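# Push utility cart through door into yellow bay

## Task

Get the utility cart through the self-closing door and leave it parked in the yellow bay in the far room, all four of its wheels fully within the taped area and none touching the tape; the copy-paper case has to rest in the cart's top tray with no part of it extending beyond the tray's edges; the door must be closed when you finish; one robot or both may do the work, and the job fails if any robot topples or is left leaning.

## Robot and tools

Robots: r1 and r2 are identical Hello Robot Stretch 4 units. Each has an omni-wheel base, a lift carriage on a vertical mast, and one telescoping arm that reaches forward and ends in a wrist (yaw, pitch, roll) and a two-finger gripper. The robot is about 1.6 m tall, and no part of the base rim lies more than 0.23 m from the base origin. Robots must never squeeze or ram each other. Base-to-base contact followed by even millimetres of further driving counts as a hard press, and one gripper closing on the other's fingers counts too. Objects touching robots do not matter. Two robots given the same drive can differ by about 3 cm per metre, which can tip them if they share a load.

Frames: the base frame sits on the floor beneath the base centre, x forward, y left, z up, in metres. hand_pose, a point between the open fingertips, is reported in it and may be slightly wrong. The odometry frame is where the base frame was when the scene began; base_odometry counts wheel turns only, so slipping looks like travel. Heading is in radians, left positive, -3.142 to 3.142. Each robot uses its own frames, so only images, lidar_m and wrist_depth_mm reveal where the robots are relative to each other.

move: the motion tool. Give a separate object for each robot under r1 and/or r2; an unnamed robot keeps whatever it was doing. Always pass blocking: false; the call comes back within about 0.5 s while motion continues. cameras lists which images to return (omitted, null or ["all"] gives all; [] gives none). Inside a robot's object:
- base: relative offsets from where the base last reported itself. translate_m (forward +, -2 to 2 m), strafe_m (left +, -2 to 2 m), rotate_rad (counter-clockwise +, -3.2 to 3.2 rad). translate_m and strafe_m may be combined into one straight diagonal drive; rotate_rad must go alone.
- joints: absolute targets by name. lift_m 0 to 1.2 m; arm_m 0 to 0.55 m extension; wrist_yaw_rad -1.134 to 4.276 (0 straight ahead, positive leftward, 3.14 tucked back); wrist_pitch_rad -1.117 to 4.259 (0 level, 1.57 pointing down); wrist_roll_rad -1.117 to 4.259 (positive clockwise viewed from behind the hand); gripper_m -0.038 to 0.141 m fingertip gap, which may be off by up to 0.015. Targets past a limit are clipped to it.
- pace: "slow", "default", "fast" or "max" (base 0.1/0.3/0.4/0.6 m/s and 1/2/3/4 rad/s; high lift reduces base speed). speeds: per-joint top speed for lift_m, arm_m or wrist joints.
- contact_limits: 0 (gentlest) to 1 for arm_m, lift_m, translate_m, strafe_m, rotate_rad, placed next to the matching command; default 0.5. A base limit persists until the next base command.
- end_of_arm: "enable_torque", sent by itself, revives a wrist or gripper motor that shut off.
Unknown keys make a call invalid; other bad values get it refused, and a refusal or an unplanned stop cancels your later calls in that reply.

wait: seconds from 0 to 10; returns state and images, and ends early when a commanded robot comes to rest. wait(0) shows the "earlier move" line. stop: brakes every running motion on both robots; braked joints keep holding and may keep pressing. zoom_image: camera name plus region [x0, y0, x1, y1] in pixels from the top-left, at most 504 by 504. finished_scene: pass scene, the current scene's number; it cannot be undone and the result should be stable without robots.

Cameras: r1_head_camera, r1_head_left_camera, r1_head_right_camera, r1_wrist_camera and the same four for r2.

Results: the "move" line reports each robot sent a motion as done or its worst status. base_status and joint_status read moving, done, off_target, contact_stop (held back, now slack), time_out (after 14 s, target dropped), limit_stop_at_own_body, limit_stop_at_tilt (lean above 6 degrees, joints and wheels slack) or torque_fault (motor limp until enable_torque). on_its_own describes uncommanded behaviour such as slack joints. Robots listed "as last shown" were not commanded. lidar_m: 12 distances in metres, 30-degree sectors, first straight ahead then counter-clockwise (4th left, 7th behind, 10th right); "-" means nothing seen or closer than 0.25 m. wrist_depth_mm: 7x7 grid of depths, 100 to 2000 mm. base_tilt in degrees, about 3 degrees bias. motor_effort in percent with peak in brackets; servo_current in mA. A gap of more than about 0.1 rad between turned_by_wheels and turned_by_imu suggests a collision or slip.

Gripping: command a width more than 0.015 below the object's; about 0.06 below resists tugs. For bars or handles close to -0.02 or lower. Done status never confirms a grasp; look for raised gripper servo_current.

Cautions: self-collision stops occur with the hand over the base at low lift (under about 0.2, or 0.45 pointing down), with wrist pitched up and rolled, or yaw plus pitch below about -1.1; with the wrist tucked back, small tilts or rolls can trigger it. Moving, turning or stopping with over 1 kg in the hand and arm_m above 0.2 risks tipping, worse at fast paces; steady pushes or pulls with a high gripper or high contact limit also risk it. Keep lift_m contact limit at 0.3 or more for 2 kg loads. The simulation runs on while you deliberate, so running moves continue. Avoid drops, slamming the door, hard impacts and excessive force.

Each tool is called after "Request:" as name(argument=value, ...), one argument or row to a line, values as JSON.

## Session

Request:
move(
  blocking=false,
)

Scene clock: 0.00 s.
r1.base_odometry: x=+0.000 y=+0.000 heading=+0.000
r1.turned_by_wheels: +0.000
r1.turned_by_imu: +0.000
r1.base_tilt: forward=-1.6 right=+1.3
r1.lidar_m: 0.96 1.73 2.02 2.40 3.92 1.60 0.85 0.77 0.78 0.89 0.77 0.78
r1.base_status: not commanded
r1.joint_positions: lift_m=+0.124 arm_m=+0.000 wrist_yaw_rad=+3.194 wrist_pitch_rad=+0.002 wrist_roll_rad=+0.000 gripper_m=+0.056
r1.joint_status: not commanded
r1.measured_speeds: all 0
r1.motor_effort: lift_m=+19 arm_m=-4 wheel_0=-2 wheel_1=+1 wheel_2=+0
r1.servo_current: wrist_yaw_rad=59 wrist_pitch_rad=46 wrist_roll_rad=46 gripper_m=39
r1.hand_pose: x=-0.1216 y=+0.0722 z=+0.3019 quat_wxyz=(-0.026, -0.001, +0.000, +1.000) (m; r1's base frame)
r1.wrist_depth_mm: - 135 - - - - - / - 123 135 - - - - / - 121 191 - - - - / 110 136 194 - - - - / 137 - - - 1618 - - / 226 - 190 1098 188 1160 1118 / 224 163 750 798 768 768 759
r2.base_odometry: x=+0.000 y=+0.000 heading=+0.000
r2.turned_by_wheels: +0.000
r2.turned_by_imu: +0.000
r2.base_tilt: forward=-0.6 right=+0.1
r2.lidar_m: 1.29 1.32 1.58 2.33 2.36 2.78 1.41 1.41 2.77 2.39 2.42 1.48
r2.base_status: not commanded
r2.joint_positions: lift_m=+0.200 arm_m=+0.000 wrist_yaw_rad=+3.211 wrist_pitch_rad=+0.001 wrist_roll_rad=+0.000 gripper_m=+0.056
r2.joint_status: not commanded
r2.measured_speeds: all 0
r2.motor_effort: lift_m=+18 arm_m=-4 wheel_0=-1 wheel_1=+1 wheel_2=+1
r2.servo_current: wrist_yaw_rad=46 wrist_pitch_rad=39 wrist_roll_rad=52 gripper_m=52
r2.hand_pose: x=-0.1229 y=+0.0671 z=+0.3779 quat_wxyz=(-0.035, -0.001, +0.000, +0.999) (m; r2's base frame)
r2.wrist_depth_mm: - - 137 - - - - / - - 137 - - - - / - 109 138 - - - - / - 140 175 - - - - / 214 - - - - - - / 213 1281 196 1255 190 1336 1182 / 208 243 866 - - 854 878
pictures: r1_head_camera, r1_head_left_camera, r1_head_right_camera, r1_wrist_camera, r2_head_camera, r2_head_left_camera, r2_head_right_camera, r2_wrist_camera
Images, in order (width x height): r1_head_camera 420x560, r1_head_left_camera 420x672, r1_head_right_camera 420x672, r1_wrist_camera 616x392, r2_head_camera 420x560, r2_head_left_camera 420x672, r2_head_right_camera 420x672, r2_wrist_camera 616x392.

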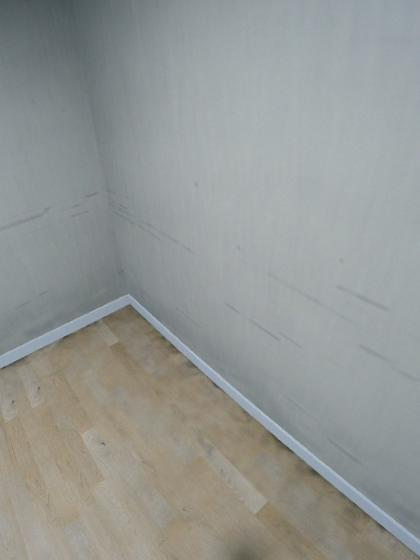

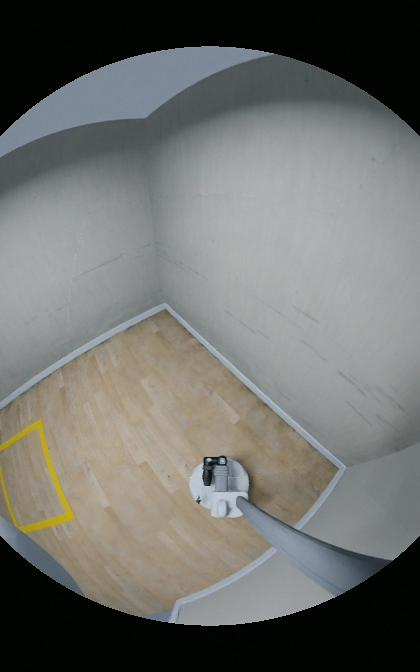

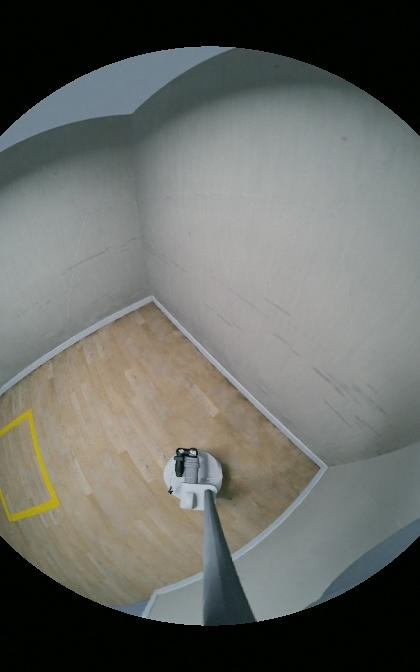

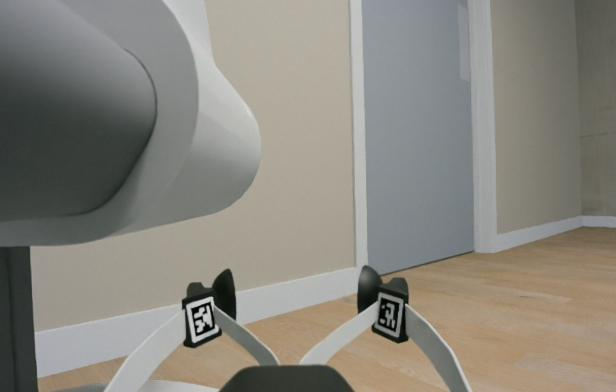

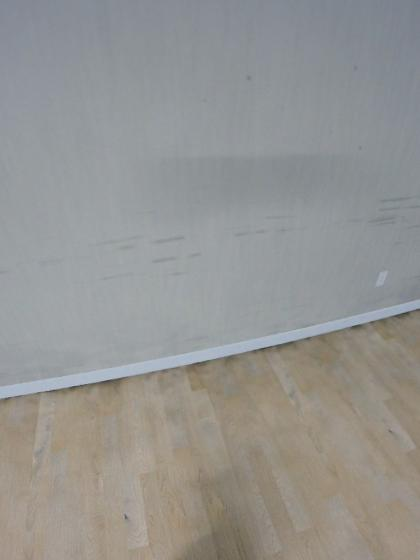

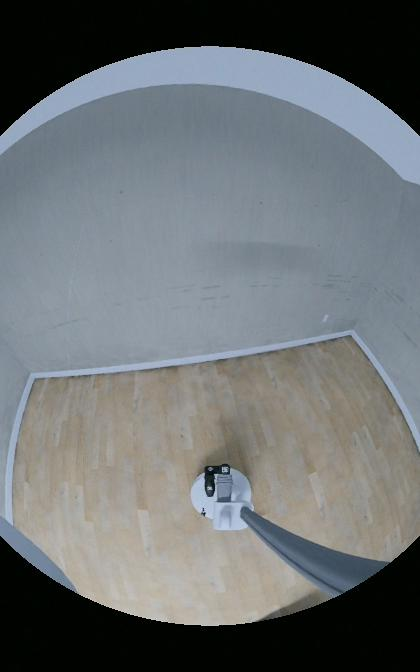

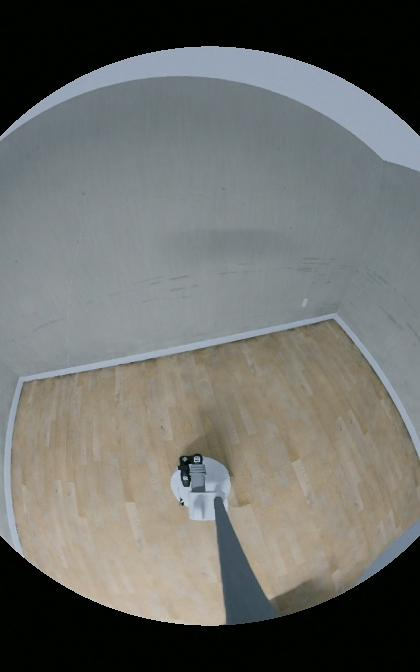

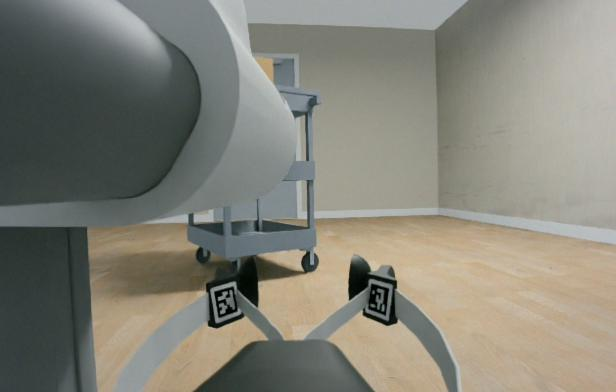

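Request:
move(
  blocking=false,
  r1={"joints":{"lift_m":0.7,"wrist_yaw_rad":0,"gripper_m":-0.02}},
  r2={"joints":{"lift_m":0.656,"wrist_yaw_rad":0,"wrist_roll_rad":1.57,"gripper_m":0.138}},
  cameras=[],
)

Request:
wait(
  seconds=3,
  cameras=[],
)

Request:
wait(
  seconds=2,
  cameras=[],
)

Request:
move(
  blocking=false,
  r1={"base":{"rotate_rad":2.4}},
  r2={"base":{"rotate_rad":3.14}},
  cameras=[],
)

Request:
wait(
  seconds=2.5,
  cameras=[],
)

Request:
wait(
  seconds=2,
)

Scene clock: 13.07 s.
move: r1 moving; r2 moving
r1.base_odometry: x=+0.000 y=+0.000 heading=+0.000
r1.turned_by_wheels: +0.000
r1.turned_by_imu: +0.000
r1.base_tilt: forward=-1.6 right=+1.3
r1.lidar_m: 0.93 1.76 2.00 2.40 3.91 1.60 0.88 0.75 0.75 0.89 0.76 0.77
r1.base_status: not commanded
r1.joint_positions: lift_m=+0.162 arm_m=+0.000 wrist_yaw_rad=+2.607 wrist_pitch_rad=+0.002 wrist_roll_rad=+0.000 gripper_m=+0.037
r1.joint_status: lift_m moving; wrist_yaw_rad moving; gripper_m moving
r1.measured_speeds: translate_m=+0.000 strafe_m=+0.000 rotate_rad=+0.000 lift_m=+0.146 arm_m=+0.000 wrist_yaw_rad=-1.820 wrist_pitch_rad=+0.000 wrist_roll_rad=+0.000
r1.motor_effort: lift_m=+24(27) arm_m=-2(4) wheel_0=-1(2) wheel_1=+1(1) wheel_2=+0(0)
r1.servo_current: wrist_yaw_rad=85(130) wrist_pitch_rad=39(52) wrist_roll_rad=33(65) gripper_m=111(111)
r1.hand_pose: x=-0.0328 y=+0.2221 z=+0.3395 quat_wxyz=(+0.264, -0.001, +0.000, +0.965) (m; r1's base frame)
r1.wrist_depth_mm: - - - - - - - / - 1281 - - - - - / - 1281 - - - - - / - 1255 - - - - - / - 1336 - - - - - / - 1205 196 1281 188 1229 1336 / 878 820 831 158 798 831 866
r2.base_odometry: x=+0.000 y=+0.000 heading=+0.000
r2.turned_by_wheels: +0.000
r2.turned_by_imu: +0.000
r2.base_tilt: forward=-0.7 right=+0.0
r2.lidar_m: 1.28 1.31 1.58 2.34 2.36 2.74 1.40 1.40 2.75 2.36 2.40 1.50
r2.base_status: not commanded
r2.joint_positions: lift_m=+0.238 arm_m=+0.000 wrist_yaw_rad=+2.650 wrist_pitch_rad=+0.001 wrist_roll_rad=+0.588 gripper_m=+0.075
r2.joint_status: lift_m moving; wrist_yaw_rad moving; wrist_roll_rad moving; gripper_m moving
r2.measured_speeds: translate_m=+0.000 strafe_m=+0.000 rotate_rad=+0.000 lift_m=+0.146 arm_m=+0.000 wrist_yaw_rad=-1.736 wrist_pitch_rad=+0.000 wrist_roll_rad=+1.820
r2.motor_effort: lift_m=+23(25) arm_m=-4(4) wheel_0=+0(0) wheel_1=+1(1) wheel_2=+2(2)
r2.servo_current: wrist_yaw_rad=130(130) wrist_pitch_rad=46(46) wrist_roll_rad=91(130) gripper_m=98(98)
r2.hand_pose: x=-0.0420 y=+0.2133 z=+0.4157 quat_wxyz=(+0.233, +0.070, +0.281, +0.928) (m; r2's base frame)
r2.wrist_depth_mm: - - - - - - - / - - - - - - - / - - - - - - 1756 / - - - - - 1618 1138 / 1576 - - - 1708 1118 854 / 272 - 191 1708 189 842 683 / 1808 1756 1708 - 820 668 574
pictures: none
No camera images: "cameras" was empty.

Scene clock: 15.37 s.
earlier move: r1 moving; r2 done
r1.base_odometry: x=+0.000 y=+0.000 heading=+0.000
r1.turned_by_wheels: +0.000
r1.turned_by_imu: +0.000
r1.base_tilt: forward=-1.6 right=+1.3
r1.lidar_m: 0.95 1.75 2.03 2.41 3.90 1.58 0.88 0.77 0.77 0.88 0.77 0.76
r1.base_status: not commanded
r1.joint_positions: lift_m=+0.698 arm_m=+0.000 wrist_yaw_rad=+0.003 wrist_pitch_rad=+0.002 wrist_roll_rad=+0.000 gripper_m=-0.019
r1.joint_status: lift_m moving; wrist_yaw_rad moving; the others done
r1.measured_speeds: translate_m=+0.000 strafe_m=+0.000 rotate_rad=+0.000 lift_m=+0.039 arm_m=+0.000 wrist_yaw_rad=+0.000 wrist_pitch_rad=+0.000 wrist_roll_rad=+0.000
r1.motor_effort: lift_m=+27(28) arm_m=+3(4) wheel_0=-1(2) wheel_1=+1(1) wheel_2=+0(0)
r1.servo_current: wrist_yaw_rad=59(130) wrist_pitch_rad=33(52) wrist_roll_rad=33(65) gripper_m=59(130)
r1.hand_pose: x=+0.4595 y=-0.0867 z=+0.8751 quat_wxyz=(+1.000, +0.000, +0.001, +0.001) (m; r1's base frame)
r1.wrist_depth_mm: - - - - - - - / - - - - - - - / - - - - - - - / - - - - - - - / - - - - - - - / - - 183 198 170 - - / - 133 163 147 144 - -
r2.base_odometry: x=+0.000 y=+0.000 heading=+0.000
r2.turned_by_wheels: +0.000
r2.turned_by_imu: +0.000
r2.base_tilt: forward=-0.6 right=+0.0
r2.lidar_m: 1.32 1.32 1.58 2.35 2.35 2.82 1.42 1.40 2.74 2.38 2.41 1.52
r2.base_status: not commanded
r2.joint_positions: lift_m=+0.656 arm_m=+0.000 wrist_yaw_rad=+0.003 wrist_pitch_rad=+0.001 wrist_roll_rad=+1.568 gripper_m=+0.138
r2.joint_status: all done
r2.measured_speeds: all 0
r2.motor_effort: lift_m=+21(26) arm_m=-4(4) wheel_0=+0(1) wheel_1=+1(1) wheel_2=+1(2)
r2.servo_current: wrist_yaw_rad=59(130) wrist_pitch_rad=46(46) wrist_roll_rad=39(130) gripper_m=52(104)
r2.hand_pose: x=+0.4596 y=-0.0866 z=+0.8336 quat_wxyz=(+0.708, +0.706, +0.001, +0.001) (m; r2's base frame)
r2.wrist_depth_mm: - - - - - - 1118 / - - - - - - 1098 / - - - - - - 1098 / - - - - - - 1098 / - - - - - - 1098 / - 187 177 157 187 183 1060 / - - - - - - -
wait: 2.30 of 3 s (r2 has come to rest)
pictures: none
No camera images: "cameras" was empty.

Scene clock: 15.77 s.
earlier move: r1 done
r1.base_odometry: x=+0.000 y=+0.000 heading=+0.000
r1.turned_by_wheels: +0.000
r1.turned_by_imu: +0.000
r1.base_tilt: forward=-1.5 right=+1.3
r1.lidar_m: 0.95 1.75 2.02 2.41 3.91 1.60 0.88 0.76 0.77 0.88 0.77 0.76
r1.base_status: not commanded
r1.joint_positions: lift_m=+0.700 arm_m=+0.000 wrist_yaw_rad=+0.003 wrist_pitch_rad=+0.002 wrist_roll_rad=+0.000 gripper_m=-0.019
r1.joint_status: all done
r1.measured_speeds: all 0
r1.motor_effort: lift_m=+24(28) arm_m=+4(4) wheel_0=-1(2) wheel_1=+1(1) wheel_2=+0(0)
r1.servo_current: wrist_yaw_rad=52(130) wrist_pitch_rad=39(52) wrist_roll_rad=39(65) gripper_m=59(130)
r1.hand_pose: x=+0.4595 y=-0.0867 z=+0.8772 quat_wxyz=(+1.000, +0.000, +0.001, +0.001) (m; r1's base frame)
r1.wrist_depth_mm: - - - - - - - / - - - - - - - / - - - - - - - / - - - - - - - / - - - - - - - / - - 183 198 171 - - / - 133 163 147 144 - -
r2.base_odometry: x=+0.000 y=+0.000 heading=+0.000
r2.turned_by_wheels: +0.000
r2.turned_by_imu: +0.000
r2.base_tilt: forward=-0.7 right=+0.1
r2.lidar_m: 1.32 1.32 1.56 2.33 2.36 2.77 1.46 1.40 2.74 2.39 2.40 1.51
r2.base_status: not commanded
r2.joint_positions: lift_m=+0.656 arm_m=+0.000 wrist_yaw_rad=+0.003 wrist_pitch_rad=+0.001 wrist_roll_rad=+1.568 gripper_m=+0.138
r2.joint_status: all done
r2.measured_speeds: all 0
r2.motor_effort: lift_m=+21(26) arm_m=-4(4) wheel_0=+0(1) wheel_1=+1(1) wheel_2=+2(2)
r2.servo_current: wrist_yaw_rad=39(130) wrist_pitch_rad=39(46) wrist_roll_rad=46(130) gripper_m=52(104)
r2.hand_pose: x=+0.4596 y=-0.0866 z=+0.8336 quat_wxyz=(+0.708, +0.706, +0.001, +0.001) (m; r2's base frame)
r2.wrist_depth_mm: - - - - - - 1118 / - - - - - - 1118 / - - - - - - 1098 / - - - - - - 1098 / - - - - - - 1078 / - 187 177 157 187 183 1060 / - - - - - - -
wait: 0.40 of 2 s (r1 has come to rest)
pictures: none
No camera images: "cameras" was empty.

Scene clock: 16.27 s.
move: r1 moving; r2 moving
r1.base_odometry: x=+0.000 y=+0.000 heading=+0.253
r1.turned_by_wheels: +0.253
r1.turned_by_imu: +0.253
r1.base_tilt: forward=-1.6 right=+1.3
r1.lidar_m: 1.16 2.01 2.13 3.02 2.66 1.06 0.77 0.75 0.81 0.82 0.79 0.82
r1.base_status: rotate_rad moving
r1.joint_positions: lift_m=+0.700 arm_m=+0.000 wrist_yaw_rad=+0.002 wrist_pitch_rad=+0.002 wrist_roll_rad=+0.000 gripper_m=-0.019
r1.joint_status: not commanded
r1.measured_speeds: translate_m=+0.000 strafe_m=+0.000 rotate_rad=+0.974 lift_m=+0.000 arm_m=+0.000 wrist_yaw_rad=+0.000 wrist_pitch_rad=+0.000 wrist_roll_rad=+0.000
r1.motor_effort: lift_m=+24(24) arm_m=+4(4) wheel_0=-7(9) wheel_1=-7(8) wheel_2=-6(8)
r1.servo_current: wrist_yaw_rad=59(65) wrist_pitch_rad=33(46) wrist_roll_rad=39(59) gripper_m=59(59)
r1.hand_pose: x=+0.4595 y=-0.0867 z=+0.8772 quat_wxyz=(+1.000, +0.000, +0.001, +0.001) (m; r1's base frame)
r1.wrist_depth_mm: - - - - - - - / - - - - - - - / - - - - - - - / - - - - - - - / - - - - - - - / - - 183 198 170 - - / - 132 163 147 144 - -
r2.base_odometry: x=+0.000 y=+0.000 heading=+0.252
r2.turned_by_wheels: +0.252
r2.turned_by_imu: +0.245
r2.base_tilt: forward=-0.7 right=+0.0
r2.lidar_m: 1.29 1.38 1.94 2.35 2.47 3.41 1.47 3.37 2.49 2.38 1.81 1.35
r2.base_status: rotate_rad moving
r2.joint_positions: lift_m=+0.656 arm_m=+0.000 wrist_yaw_rad=+0.003 wrist_pitch_rad=+0.001 wrist_roll_rad=+1.568 gripper_m=+0.138
r2.joint_status: not commanded
r2.measured_speeds: translate_m=+0.003 strafe_m=+0.000 rotate_rad=+0.978 lift_m=+0.000 arm_m=+0.000 wrist_yaw_rad=+0.000 wrist_pitch_rad=+0.000 wrist_roll_rad=+0.000
r2.motor_effort: lift_m=+21(21) arm_m=-4(4) wheel_0=-6(9) wheel_1=-9(10) wheel_2=-10(12)
r2.servo_current: wrist_yaw_rad=52(59) wrist_pitch_rad=39(46) wrist_roll_rad=59(59) gripper_m=46(59)
r2.hand_pose: x=+0.4595 y=-0.0867 z=+0.8336 quat_wxyz=(+0.708, +0.706, +0.001, +0.001) (m; r2's base frame)
r2.wrist_depth_mm: - - - - - - 1060 / - - - - - - 1060 / - - - - - - 1060 / - - - - - - 1060 / - - - - - - 1060 / - 187 176 156 187 183 1078 / - - - - - - 1098
pictures: none
No camera images: "cameras" was empty.

Scene clock: 18.27 s.
earlier move: r1 done; r2 moving
r1.base_odometry: x=+0.000 y=+0.000 heading=+2.400
r1.turned_by_wheels: +2.147
r1.turned_by_imu: +2.158
r1.base_tilt: forward=-1.6 right=+1.3
r1.lidar_m: 2.35 1.03 0.77 0.75 0.80 0.79 0.77 0.82 1.26 2.03 2.15 3.15
r1.base_status: done
r1.joint_positions: lift_m=+0.700 arm_m=+0.000 wrist_yaw_rad=+0.002 wrist_pitch_rad=+0.002 wrist_roll_rad=+0.000 gripper_m=-0.019
r1.joint_status: not commanded
r1.measured_speeds: all 0
r1.motor_effort: lift_m=+24(24) arm_m=-1(4) wheel_0=-2(10) wheel_1=-2(8) wheel_2=-1(9)
r1.servo_current: wrist_yaw_rad=46(72) wrist_pitch_rad=46(46) wrist_roll_rad=59(65) gripper_m=52(59)
r1.hand_pose: x=+0.4595 y=-0.0867 z=+0.8772 quat_wxyz=(+1.000, +0.000, +0.001, +0.001) (m; r1's base frame)
r1.wrist_depth_mm: - 1863 - - - - - / - 1921 - - - - - / - 1808 - - - - - / - 1808 - - - - - / - 1921 - - - - - / - 1921 - 199 - - - / - 140 180 184 154 1921 -
r2.base_odometry: x=+0.000 y=+0.000 heading=+3.135
r2.turned_by_wheels: +2.883
r2.turned_by_imu: +2.806
r2.base_tilt: forward=-0.7 right=+0.1
r2.lidar_m: 1.40 1.39 2.78 2.38 2.42 1.54 1.31 1.30 1.55 2.34 2.34 2.71
r2.base_status: rotate_rad moving
r2.joint_positions: lift_m=+0.656 arm_m=+0.000 wrist_yaw_rad=+0.003 wrist_pitch_rad=+0.001 wrist_roll_rad=+1.568 gripper_m=+0.138
r2.joint_status: not commanded
r2.measured_speeds: translate_m=-0.001 strafe_m=+0.000 rotate_rad=+0.163 lift_m=+0.000 arm_m=+0.000 wrist_yaw_rad=+0.000 wrist_pitch_rad=+0.000 wrist_roll_rad=+0.000
r2.motor_effort: lift_m=+21(21) arm_m=-4(4) wheel_0=-4(11) wheel_1=-3(10) wheel_2=-4(13)
r2.servo_current: wrist_yaw_rad=52(59) wrist_pitch_rad=46(46) wrist_roll_rad=46(65) gripper_m=46(59)
r2.hand_pose: x=+0.4595 y=-0.0867 z=+0.8336 quat_wxyz=(+0.708, +0.706, +0.001, +0.001) (m; r2's base frame)
r2.wrist_depth_mm: - - - - - 1618 1138 / - - - - - 1661 1160 / - - - - - 1708 1182 / - - - - - 1756 1160 / - - - - - 1464 1138 / - - - 1430 1229 1366 1160 / - - - - - - 1160
wait: 2.00 of 2.5 s (r1 has come to rest)
pictures: none
No camera images: "cameras" was empty.

Scene clock: 18.63 s.
earlier move: r2 done
r1.base_odometry: x=+0.000 y=+0.000 heading=+2.400
r1.turned_by_wheels: +0.000
r1.turned_by_imu: +0.000
r1.base_tilt: forward=-1.6 right=+1.3
r1.lidar_m: 2.35 1.02 0.76 0.74 0.81 0.79 0.76 0.83 1.24 2.04 2.16 3.14
r1.base_status: done
r1.joint_positions: lift_m=+0.700 arm_m=+0.000 wrist_yaw_rad=+0.002 wrist_pitch_rad=+0.002 wrist_roll_rad=+0.000 gripper_m=-0.019
r1.joint_status: not commanded
r1.measured_speeds: all 0
r1.motor_effort: lift_m=+24(24) arm_m=-3(4) wheel_0=-2(10) wheel_1=-2(8) wheel_2=+0(9)
r1.servo_current: wrist_yaw_rad=59(72) wrist_pitch_rad=46(46) wrist_roll_rad=52(65) gripper_m=59(59)
r1.hand_pose: x=+0.4595 y=-0.0867 z=+0.8772 quat_wxyz=(+1.000, +0.000, +0.001, +0.001) (m; r1's base frame)
r1.wrist_depth_mm: - 1921 - - - - - / - 1921 - - - - - / - 1808 - - - - - / - 1808 - - - - - / - 1863 - - - - - / - 1921 - 199 - - - / - 139 180 184 154 1921 -
r2.base_odometry: x=+0.000 y=+0.000 heading=+3.139
r2.turned_by_wheels: +0.004
r2.turned_by_imu: +0.004
r2.base_tilt: forward=-0.7 right=+0.1
r2.lidar_m: 1.38 1.39 2.78 2.38 2.39 1.54 1.32 1.32 1.53 2.34 2.36 2.72
r2.base_status: done
r2.joint_positions: lift_m=+0.656 arm_m=+0.000 wrist_yaw_rad=+0.003 wrist_pitch_rad=+0.001 wrist_roll_rad=+1.568 gripper_m=+0.138
r2.joint_status: not commanded
r2.measured_speeds: all 0
r2.motor_effort: lift_m=+21(21) arm_m=-4(4) wheel_0=-3(11) wheel_1=-4(10) wheel_2=-6(13)
r2.servo_current: wrist_yaw_rad=46(59) wrist_pitch_rad=33(46) wrist_roll_rad=46(65) gripper_m=46(59)
r2.hand_pose: x=+0.4595 y=-0.0867 z=+0.8336 quat_wxyz=(+0.708, +0.706, +0.001, +0.001) (m; r2's base frame)
r2.wrist_depth_mm: - - - - - 1661 1098 / - - - - - 1618 1138 / - - - - - 1661 1160 / - - - - - 1708 1160 / - - - - - 1464 1160 / - - - 1336 1229 1366 1182 / - - - - - - 1160
wait: 0.37 of 2 s (r2 has come to rest)
pictures: r1_head_camera, r1_head_left_camera, r1_head_right_camera, r1_wrist_camera, r2_head_camera, r2_head_left_camera, r2_head_right_camera, r2_wrist_camera
Images, in order (width x height): r1_head_camera 420x560, r1_head_left_camera 420x672, r1_head_right_camera 420x672, r1_wrist_camera 616x392, r2_head_camera 420x560, r2_head_left_camera 420x672, r2_head_right_camera 420x672, r2_wrist_camera 616x392.

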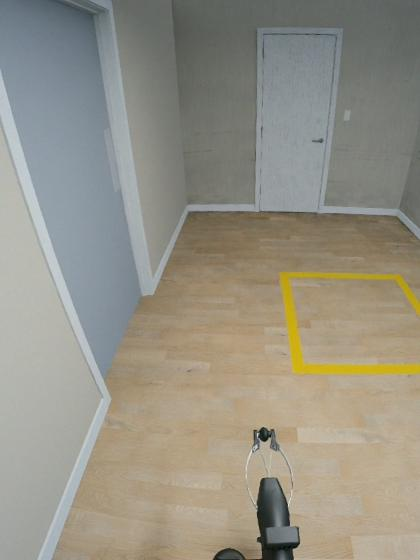

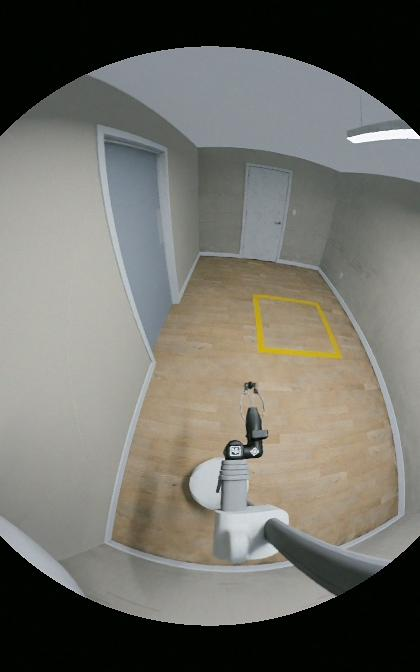

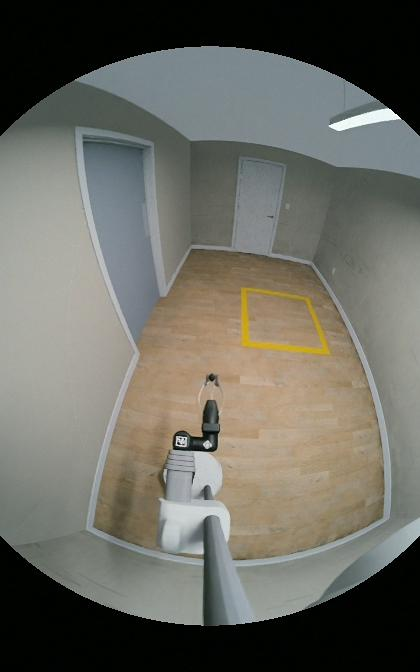

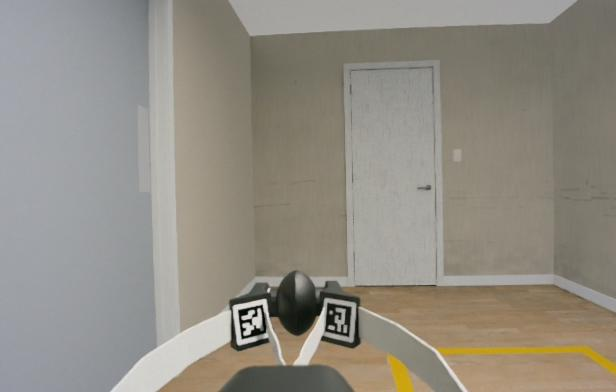

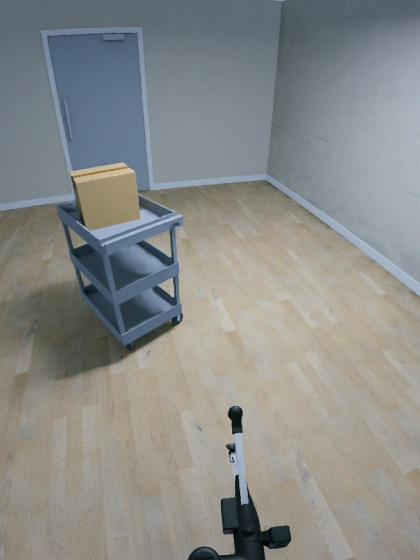

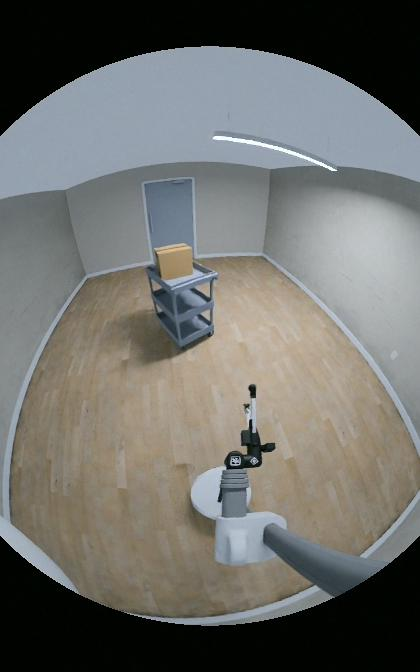

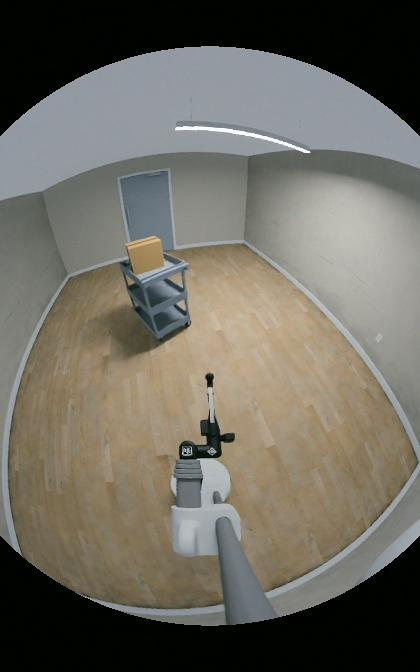

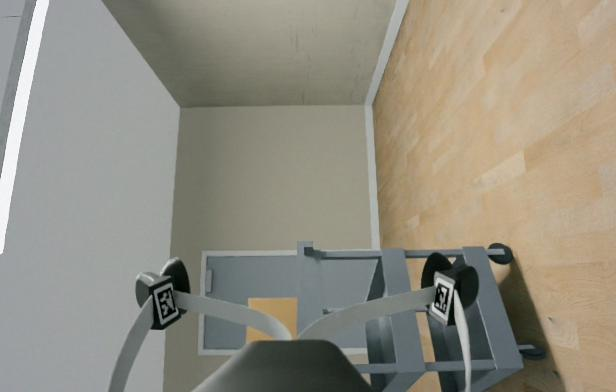

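Request:
move(
  blocking=false,
  r1={"base":{"rotate_rad":-0.09}},
  cameras=[],
)

Request:
wait(
  seconds=2,
  cameras=[],
)

Request:
move(
  blocking=false,
  r1={"base":{"translate_m":1.65}},
  cameras=[],
)

Request:
zoom_image(
  camera="r2_head_camera",
  region=[0, 120, 260, 380],
)

Request:
wait(
  seconds=8,
  cameras=[],
)

Request:
move(
  blocking=false,
  r1={"base":{"rotate_rad":1.57}},
  cameras=[],
)

Request:
wait(
  seconds=5,
  cameras=["r1_head_camera","r1_head_left_camera","r1_wrist_camera"],
)

Scene clock: 36.57 s.
move: r1 moving
r1.base_odometry: x=+0.000 y=+0.000 heading=+2.310
r1.turned_by_wheels: -0.090
r1.turned_by_imu: -0.091
r1.base_tilt: forward=-1.6 right=+1.2
r1.lidar_m: 3.14 1.12 0.78 0.74 0.79 0.83 0.77 0.82 1.12 2.02 2.10 2.85
r1.base_status: rotate_rad moving
r1.joint_positions: lift_m=+0.700 arm_m=+0.000 wrist_yaw_rad=+0.002 wrist_pitch_rad=+0.002 wrist_roll_rad=+0.000 gripper_m=-0.019
r1.joint_status: not commanded
r1.measured_speeds: all 0
r1.motor_effort: lift_m=+24(24) arm_m=-3(4) wheel_0=+2(6) wheel_1=+1(5) wheel_2=+0(5)
r1.servo_current: wrist_yaw_rad=65(72) wrist_pitch_rad=46(46) wrist_roll_rad=46(59) gripper_m=59(59)
r1.hand_pose: x=+0.4595 y=-0.0868 z=+0.8772 quat_wxyz=(+1.000, +0.000, +0.001, +0.001) (m; r1's base frame)
r1.wrist_depth_mm: - - - - - - - / - - - - - - - / 1756 - - - - - - / - - - - - - - / - - - - - - - / - - - 198 - - - / - 1756 180 184 154 1921 -
r2: as last shown
r2.turned_by_wheels: +0.000
r2.turned_by_imu: +0.000
r2.lidar_m: 1.43 1.41 2.76 2.37 2.41 1.51 1.31 1.31 1.54 2.34 2.34 2.72
r2.motor_effort: lift_m=+21(21) arm_m=-4(4) wheel_0=-3(4) wheel_1=-3(4) wheel_2=-6(6)
r2.servo_current: wrist_yaw_rad=52(52) wrist_pitch_rad=39(46) wrist_roll_rad=52(59) gripper_m=52(52)
r2.wrist_depth_mm: - - - - - 1618 1138 / - - - - - 1576 1138 / - - - - - 1661 1182 / - - - - - 1756 1160 / - - - - - 1499 1160 / - - - 1366 1255 1366 1160 / - - - - - - 1138
pictures: none
No camera images: "cameras" was empty.

Scene clock: 36.80 s.
earlier move: r1 done
r1.base_odometry: x=+0.000 y=+0.000 heading=+2.310
r1.turned_by_wheels: +0.000
r1.turned_by_imu: +0.000
r1.base_tilt: forward=-1.6 right=+1.3
r1.lidar_m: 3.16 1.12 0.80 0.74 0.79 0.82 0.77 0.81 1.11 2.01 2.07 2.85
r1.base_status: done
r1.joint_positions: lift_m=+0.700 arm_m=+0.000 wrist_yaw_rad=+0.002 wrist_pitch_rad=+0.002 wrist_roll_rad=+0.000 gripper_m=-0.019
r1.joint_status: not commanded
r1.measured_speeds: all 0
r1.motor_effort: lift_m=+23(24) arm_m=-4(4) wheel_0=+1(6) wheel_1=+0(5) wheel_2=+0(5)
r1.servo_current: wrist_yaw_rad=52(72) wrist_pitch_rad=39(52) wrist_roll_rad=52(59) gripper_m=46(59)
r1.hand_pose: x=+0.4595 y=-0.0868 z=+0.8772 quat_wxyz=(+1.000, +0.000, +0.001, +0.001) (m; r1's base frame)
r1.wrist_depth_mm: - - - - - - - / - - - - - - - / 1708 - - - - - - / - - - - - - - / - - - - - - - / - - - 198 - - - / - 1808 179 183 154 1921 -
r2.base_odometry: x=+0.000 y=+0.000 heading=+3.139
r2.turned_by_wheels: +0.000
r2.turned_by_imu: +0.000
r2.base_tilt: forward=-0.7 right=+0.0
r2.lidar_m: 1.42 1.39 2.78 2.38 2.39 1.52 1.33 1.32 1.55 2.34 2.36 2.74
r2.base_status: not commanded
r2.joint_positions: lift_m=+0.656 arm_m=+0.000 wrist_yaw_rad=+0.003 wrist_pitch_rad=+0.001 wrist_roll_rad=+1.568 gripper_m=+0.138
r2.joint_status: not commanded
r2.measured_speeds: all 0
r2.motor_effort: lift_m=+21(21) arm_m=-4(4) wheel_0=-3(4) wheel_1=-3(4) wheel_2=-6(6)
r2.servo_current: wrist_yaw_rad=46(52) wrist_pitch_rad=39(46) wrist_roll_rad=59(59) gripper_m=46(59)
r2.hand_pose: x=+0.4595 y=-0.0867 z=+0.8336 quat_wxyz=(+0.708, +0.706, +0.001, +0.001) (m; r2's base frame)
r2.wrist_depth_mm: - - - - - 1661 1118 / - - - - - 1618 1138 / - - - - - 1708 1160 / - - - - - 1661 1182 / - - - - - 1464 1160 / - - - 1336 1255 1366 1160 / - - - - - - 1182
wait: 0.23 of 2 s (r1 has come to rest)
pictures: none
No camera images: "cameras" was empty.

Scene clock: 37.30 s.
move: r1 moving
r1.base_odometry: x=-0.021 y=+0.023 heading=+2.310
r1.turned_by_wheels: +0.000
r1.turned_by_imu: +0.000
r1.base_tilt: forward=-1.6 right=+1.3
r1.lidar_m: 3.15 1.12 0.79 0.72 0.79 0.85 0.81 0.81 1.17 2.03 2.08 2.87
r1.base_status: translate_m moving
r1.joint_positions: lift_m=+0.700 arm_m=+0.000 wrist_yaw_rad=+0.002 wrist_pitch_rad=+0.002 wrist_roll_rad=+0.000 gripper_m=-0.019
r1.joint_status: not commanded
r1.measured_speeds: translate_m=+0.121 strafe_m=+0.001 rotate_rad=+0.001 lift_m=+0.000 arm_m=+0.000 wrist_yaw_rad=+0.000 wrist_pitch_rad=+0.000 wrist_roll_rad=+0.000
r1.motor_effort: lift_m=+24(24) arm_m=-4(4) wheel_0=+4(9) wheel_1=+4(6) wheel_2=-8(9)
r1.servo_current: wrist_yaw_rad=33(59) wrist_pitch_rad=46(52) wrist_roll_rad=46(59) gripper_m=52(59)
r1.hand_pose: x=+0.4595 y=-0.0868 z=+0.8772 quat_wxyz=(+1.000, +0.000, +0.001, +0.001) (m; r1's base frame)
r1.wrist_depth_mm: - - - - - - - / - - - - - - - / 1708 - - - - - - / - - - - - - - / - - - - - - - / - - - 198 - - - / - 1808 180 183 154 1921 -
r2: as last shown
r2.lidar_m: 1.43 1.42 2.79 2.39 2.39 1.55 1.32 1.31 1.56 2.34 2.34 2.74
r2.motor_effort: lift_m=+21(21) arm_m=-4(4) wheel_0=-3(4) wheel_1=-3(4) wheel_2=-5(6)
r2.servo_current: wrist_yaw_rad=52(52) wrist_pitch_rad=39(46) wrist_roll_rad=52(59) gripper_m=52(52)
r2.wrist_depth_mm: - - - - - 1708 1138 / - - - - - 1661 1182 / - - - - - 1661 1160 / - - - - - 1708 1138 / - - - - - 1499 1182 / - - - 1336 1205 1336 1160 / - - - - - - 1138
pictures: none
No camera images: "cameras" was empty.

Scaled by 1.938 from the camera's 420x560 image, which has a finer 1200x1600 frame.

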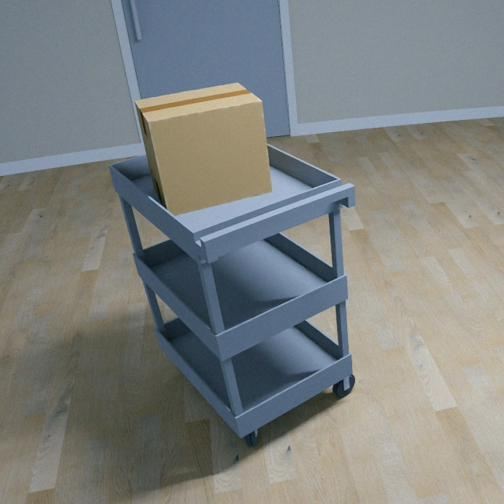

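Scene clock: 43.80 s.
earlier move: r1 done
r1.base_odometry: x=-1.112 y=+1.219 heading=+2.310
r1.turned_by_wheels: +0.000
r1.turned_by_imu: +0.000
r1.base_tilt: forward=-1.6 right=+1.3
r1.lidar_m: 2.27 1.14 0.87 0.84 0.90 1.12 2.42 2.54 2.10 1.98 2.08 2.38
r1.base_status: done
r1.joint_positions: lift_m=+0.700 arm_m=+0.000 wrist_yaw_rad=+0.002 wrist_pitch_rad=+0.002 wrist_roll_rad=+0.000 gripper_m=-0.019
r1.joint_status: not commanded
r1.measured_speeds: all 0
r1.motor_effort: lift_m=+24(24) arm_m=-3(4) wheel_0=+2(9) wheel_1=+1(9) wheel_2=+0(10)
r1.servo_current: wrist_yaw_rad=52(65) wrist_pitch_rad=52(52) wrist_roll_rad=52(72) gripper_m=52(59)
r1.hand_pose: x=+0.4595 y=-0.0868 z=+0.8772 quat_wxyz=(+1.000, +0.000, +0.001, +0.001) (m; r1's base frame)
r1.wrist_depth_mm: - - - - - - - / - - - - - - - / - - - - - - - / - - - - - - - / - - - - - - - / - - - 198 - - - / - 140 180 183 154 1921 -
r2.base_odometry: x=+0.000 y=+0.000 heading=+3.139
r2.turned_by_wheels: +0.000
r2.turned_by_imu: +0.001
r2.base_tilt: forward=-0.7 right=+0.0
r2.lidar_m: 1.43 1.40 2.79 2.39 2.42 1.54 1.32 1.28 1.56 2.34 2.35 2.74
r2.base_status: not commanded
r2.joint_positions: lift_m=+0.656 arm_m=+0.000 wrist_yaw_rad=+0.003 wrist_pitch_rad=+0.001 wrist_roll_rad=+1.568 gripper_m=+0.138
r2.joint_status: not commanded
r2.measured_speeds: all 0
r2.motor_effort: lift_m=+21(21) arm_m=-4(4) wheel_0=-3(4) wheel_1=-3(4) wheel_2=-6(6)
r2.servo_current: wrist_yaw_rad=52(65) wrist_pitch_rad=39(52) wrist_roll_rad=52(59) gripper_m=52(59)
r2.hand_pose: x=+0.4595 y=-0.0867 z=+0.8336 quat_wxyz=(+0.708, +0.706, +0.001, +0.001) (m; r2's base frame)
r2.wrist_depth_mm: - - - - - 1661 1160 / - - - - - 1661 1138 / - - - - - 1661 1160 / - - - - - 1661 1160 / - - - - - 1499 1160 / - - - 1336 1229 1366 1160 / - - - - - - 1160
wait: 6.50 of 8 s (r1 has come to rest)
pictures: none
No camera images: "cameras" was empty.

Scene clock: 44.30 s.
move: r1 moving
r1.base_odometry: x=-1.112 y=+1.219 heading=+2.562
r1.turned_by_wheels: +0.252
r1.turned_by_imu: +0.253
r1.base_tilt: forward=-1.6 right=+1.3
r1.lidar_m: 1.65 0.92 0.86 0.87 0.94 1.53 2.40 2.39 2.02 2.01 2.31 2.26
r1.base_status: rotate_rad moving
r1.joint_positions: lift_m=+0.700 arm_m=+0.000 wrist_yaw_rad=+0.002 wrist_pitch_rad=+0.002 wrist_roll_rad=+0.000 gripper_m=-0.019
r1.joint_status: not commanded
r1.measured_speeds: translate_m=+0.000 strafe_m=+0.001 rotate_rad=+0.971 lift_m=+0.000 arm_m=+0.000 wrist_yaw_rad=+0.000 wrist_pitch_rad=+0.000 wrist_roll_rad=+0.000
r1.motor_effort: lift_m=+24(24) arm_m=-4(4) wheel_0=-6(10) wheel_1=-8(8) wheel_2=-7(7)
r1.servo_current: wrist_yaw_rad=52(52) wrist_pitch_rad=46(52) wrist_roll_rad=33(65) gripper_m=52(59)
r1.hand_pose: x=+0.4595 y=-0.0869 z=+0.8772 quat_wxyz=(+1.000, +0.000, +0.001, +0.001) (m; r1's base frame)
r1.wrist_depth_mm: - - - - - - 1863 / - - - - - - 1863 / - - - - - - 1863 / - - - - - - 1863 / - - - - - - 1863 / - - 186 198 179 - 1863 / - 132 179 183 154 - 1808
r2: as last shown
r2.turned_by_imu: +0.000
r2.lidar_m: 1.45 1.39 2.77 2.37 2.41 1.53 1.31 1.29 1.56 2.35 2.36 2.74
r2.motor_effort: lift_m=+21(21) arm_m=-4(4) wheel_0=-4(4) wheel_1=-3(4) wheel_2=-6(6)
r2.servo_current: wrist_yaw_rad=52(52) wrist_pitch_rad=39(46) wrist_roll_rad=46(59) gripper_m=52(52)
r2.wrist_depth_mm: - - - - - 1618 1160 / - - - - - 1661 1138 / - - - - - 1661 1160 / - - - - - 1618 1160 / - - - - - 1499 1182 / - - - 1308 1205 1366 1182 / - - - - - - 1138
pictures: none
No camera images: "cameras" was empty.

Scene clock: 45.87 s.
earlier move: r1 done
r1.base_odometry: x=-1.112 y=+1.219 heading=-2.404
r1.turned_by_wheels: +1.317
r1.turned_by_imu: +1.325
r1.base_tilt: forward=-1.6 right=+1.3
r1.lidar_m: 0.86 0.88 1.10 2.41 2.49 2.10 2.00 2.10 2.42 2.31 1.13 0.88
r1.base_status: done
r1.joint_positions: lift_m=+0.700 arm_m=+0.000 wrist_yaw_rad=+0.002 wrist_pitch_rad=+0.002 wrist_roll_rad=+0.000 gripper_m=-0.019
r1.joint_status: not commanded
r1.measured_speeds: all 0
r1.motor_effort: lift_m=+24(24) arm_m=-4(4) wheel_0=-2(10) wheel_1=-1(9) wheel_2=-1(8)
r1.servo_current: wrist_yaw_rad=46(65) wrist_pitch_rad=39(52) wrist_roll_rad=33(65) gripper_m=52(59)
r1.hand_pose: x=+0.4595 y=-0.0869 z=+0.8772 quat_wxyz=(+1.000, +0.000, +0.001, +0.001) (m; r1's base frame)
r1.wrist_depth_mm: - - - - 647 634 - / - - - - - 647 569 / - - - - - 654 585 / - - - - - 627 585 / - - - - - 634 585 / - - 183 199 170 634 591 / - 132 163 146 144 621 -
r2.base_odometry: x=+0.000 y=+0.000 heading=+3.139
r2.turned_by_wheels: +0.000
r2.turned_by_imu: +0.000
r2.base_tilt: forward=-0.7 right=+0.0
r2.lidar_m: 1.43 1.39 2.79 2.38 2.41 1.54 1.30 1.29 1.56 2.33 2.36 2.75
r2.base_status: not commanded
r2.joint_positions: lift_m=+0.656 arm_m=+0.000 wrist_yaw_rad=+0.003 wrist_pitch_rad=+0.001 wrist_roll_rad=+1.568 gripper_m=+0.138
r2.joint_status: not commanded
r2.measured_speeds: all 0
r2.motor_effort: lift_m=+21(21) arm_m=-4(4) wheel_0=-3(4) wheel_1=-4(4) wheel_2=-6(6)
r2.servo_current: wrist_yaw_rad=52(52) wrist_pitch_rad=46(46) wrist_roll_rad=52(59) gripper_m=46(59)
r2.hand_pose: x=+0.4595 y=-0.0867 z=+0.8336 quat_wxyz=(+0.708, +0.706, +0.001, +0.001) (m; r2's base frame)
r2.wrist_depth_mm: - - - - - 1661 1160 / - - - - - 1661 1160 / - - - - - 1661 1160 / - - - - - 1661 1160 / - - - - - 1464 1160 / - - - 1336 1229 1397 1160 / - - - - - - 1138
wait: 1.57 of 5 s (r1 has come to rest)
pictures: r1_head_camera, r1_head_left_camera, r1_wrist_camera
Images, in order (width x height): r1_head_camera 420x560, r1_head_left_camera 420x672, r1_wrist_camera 616x392.

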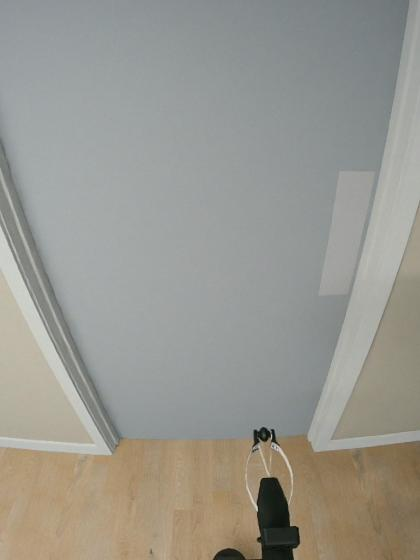

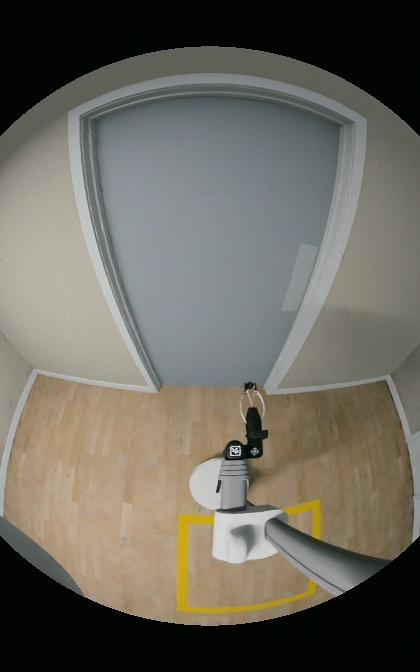

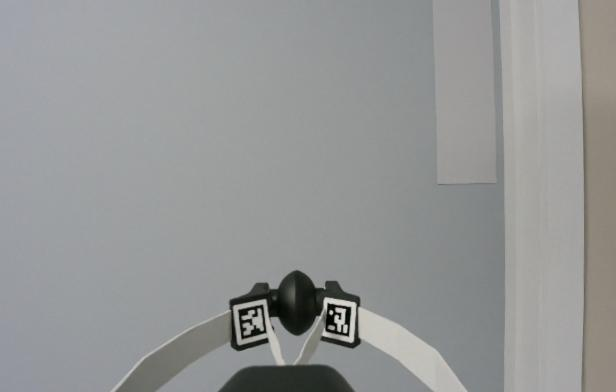

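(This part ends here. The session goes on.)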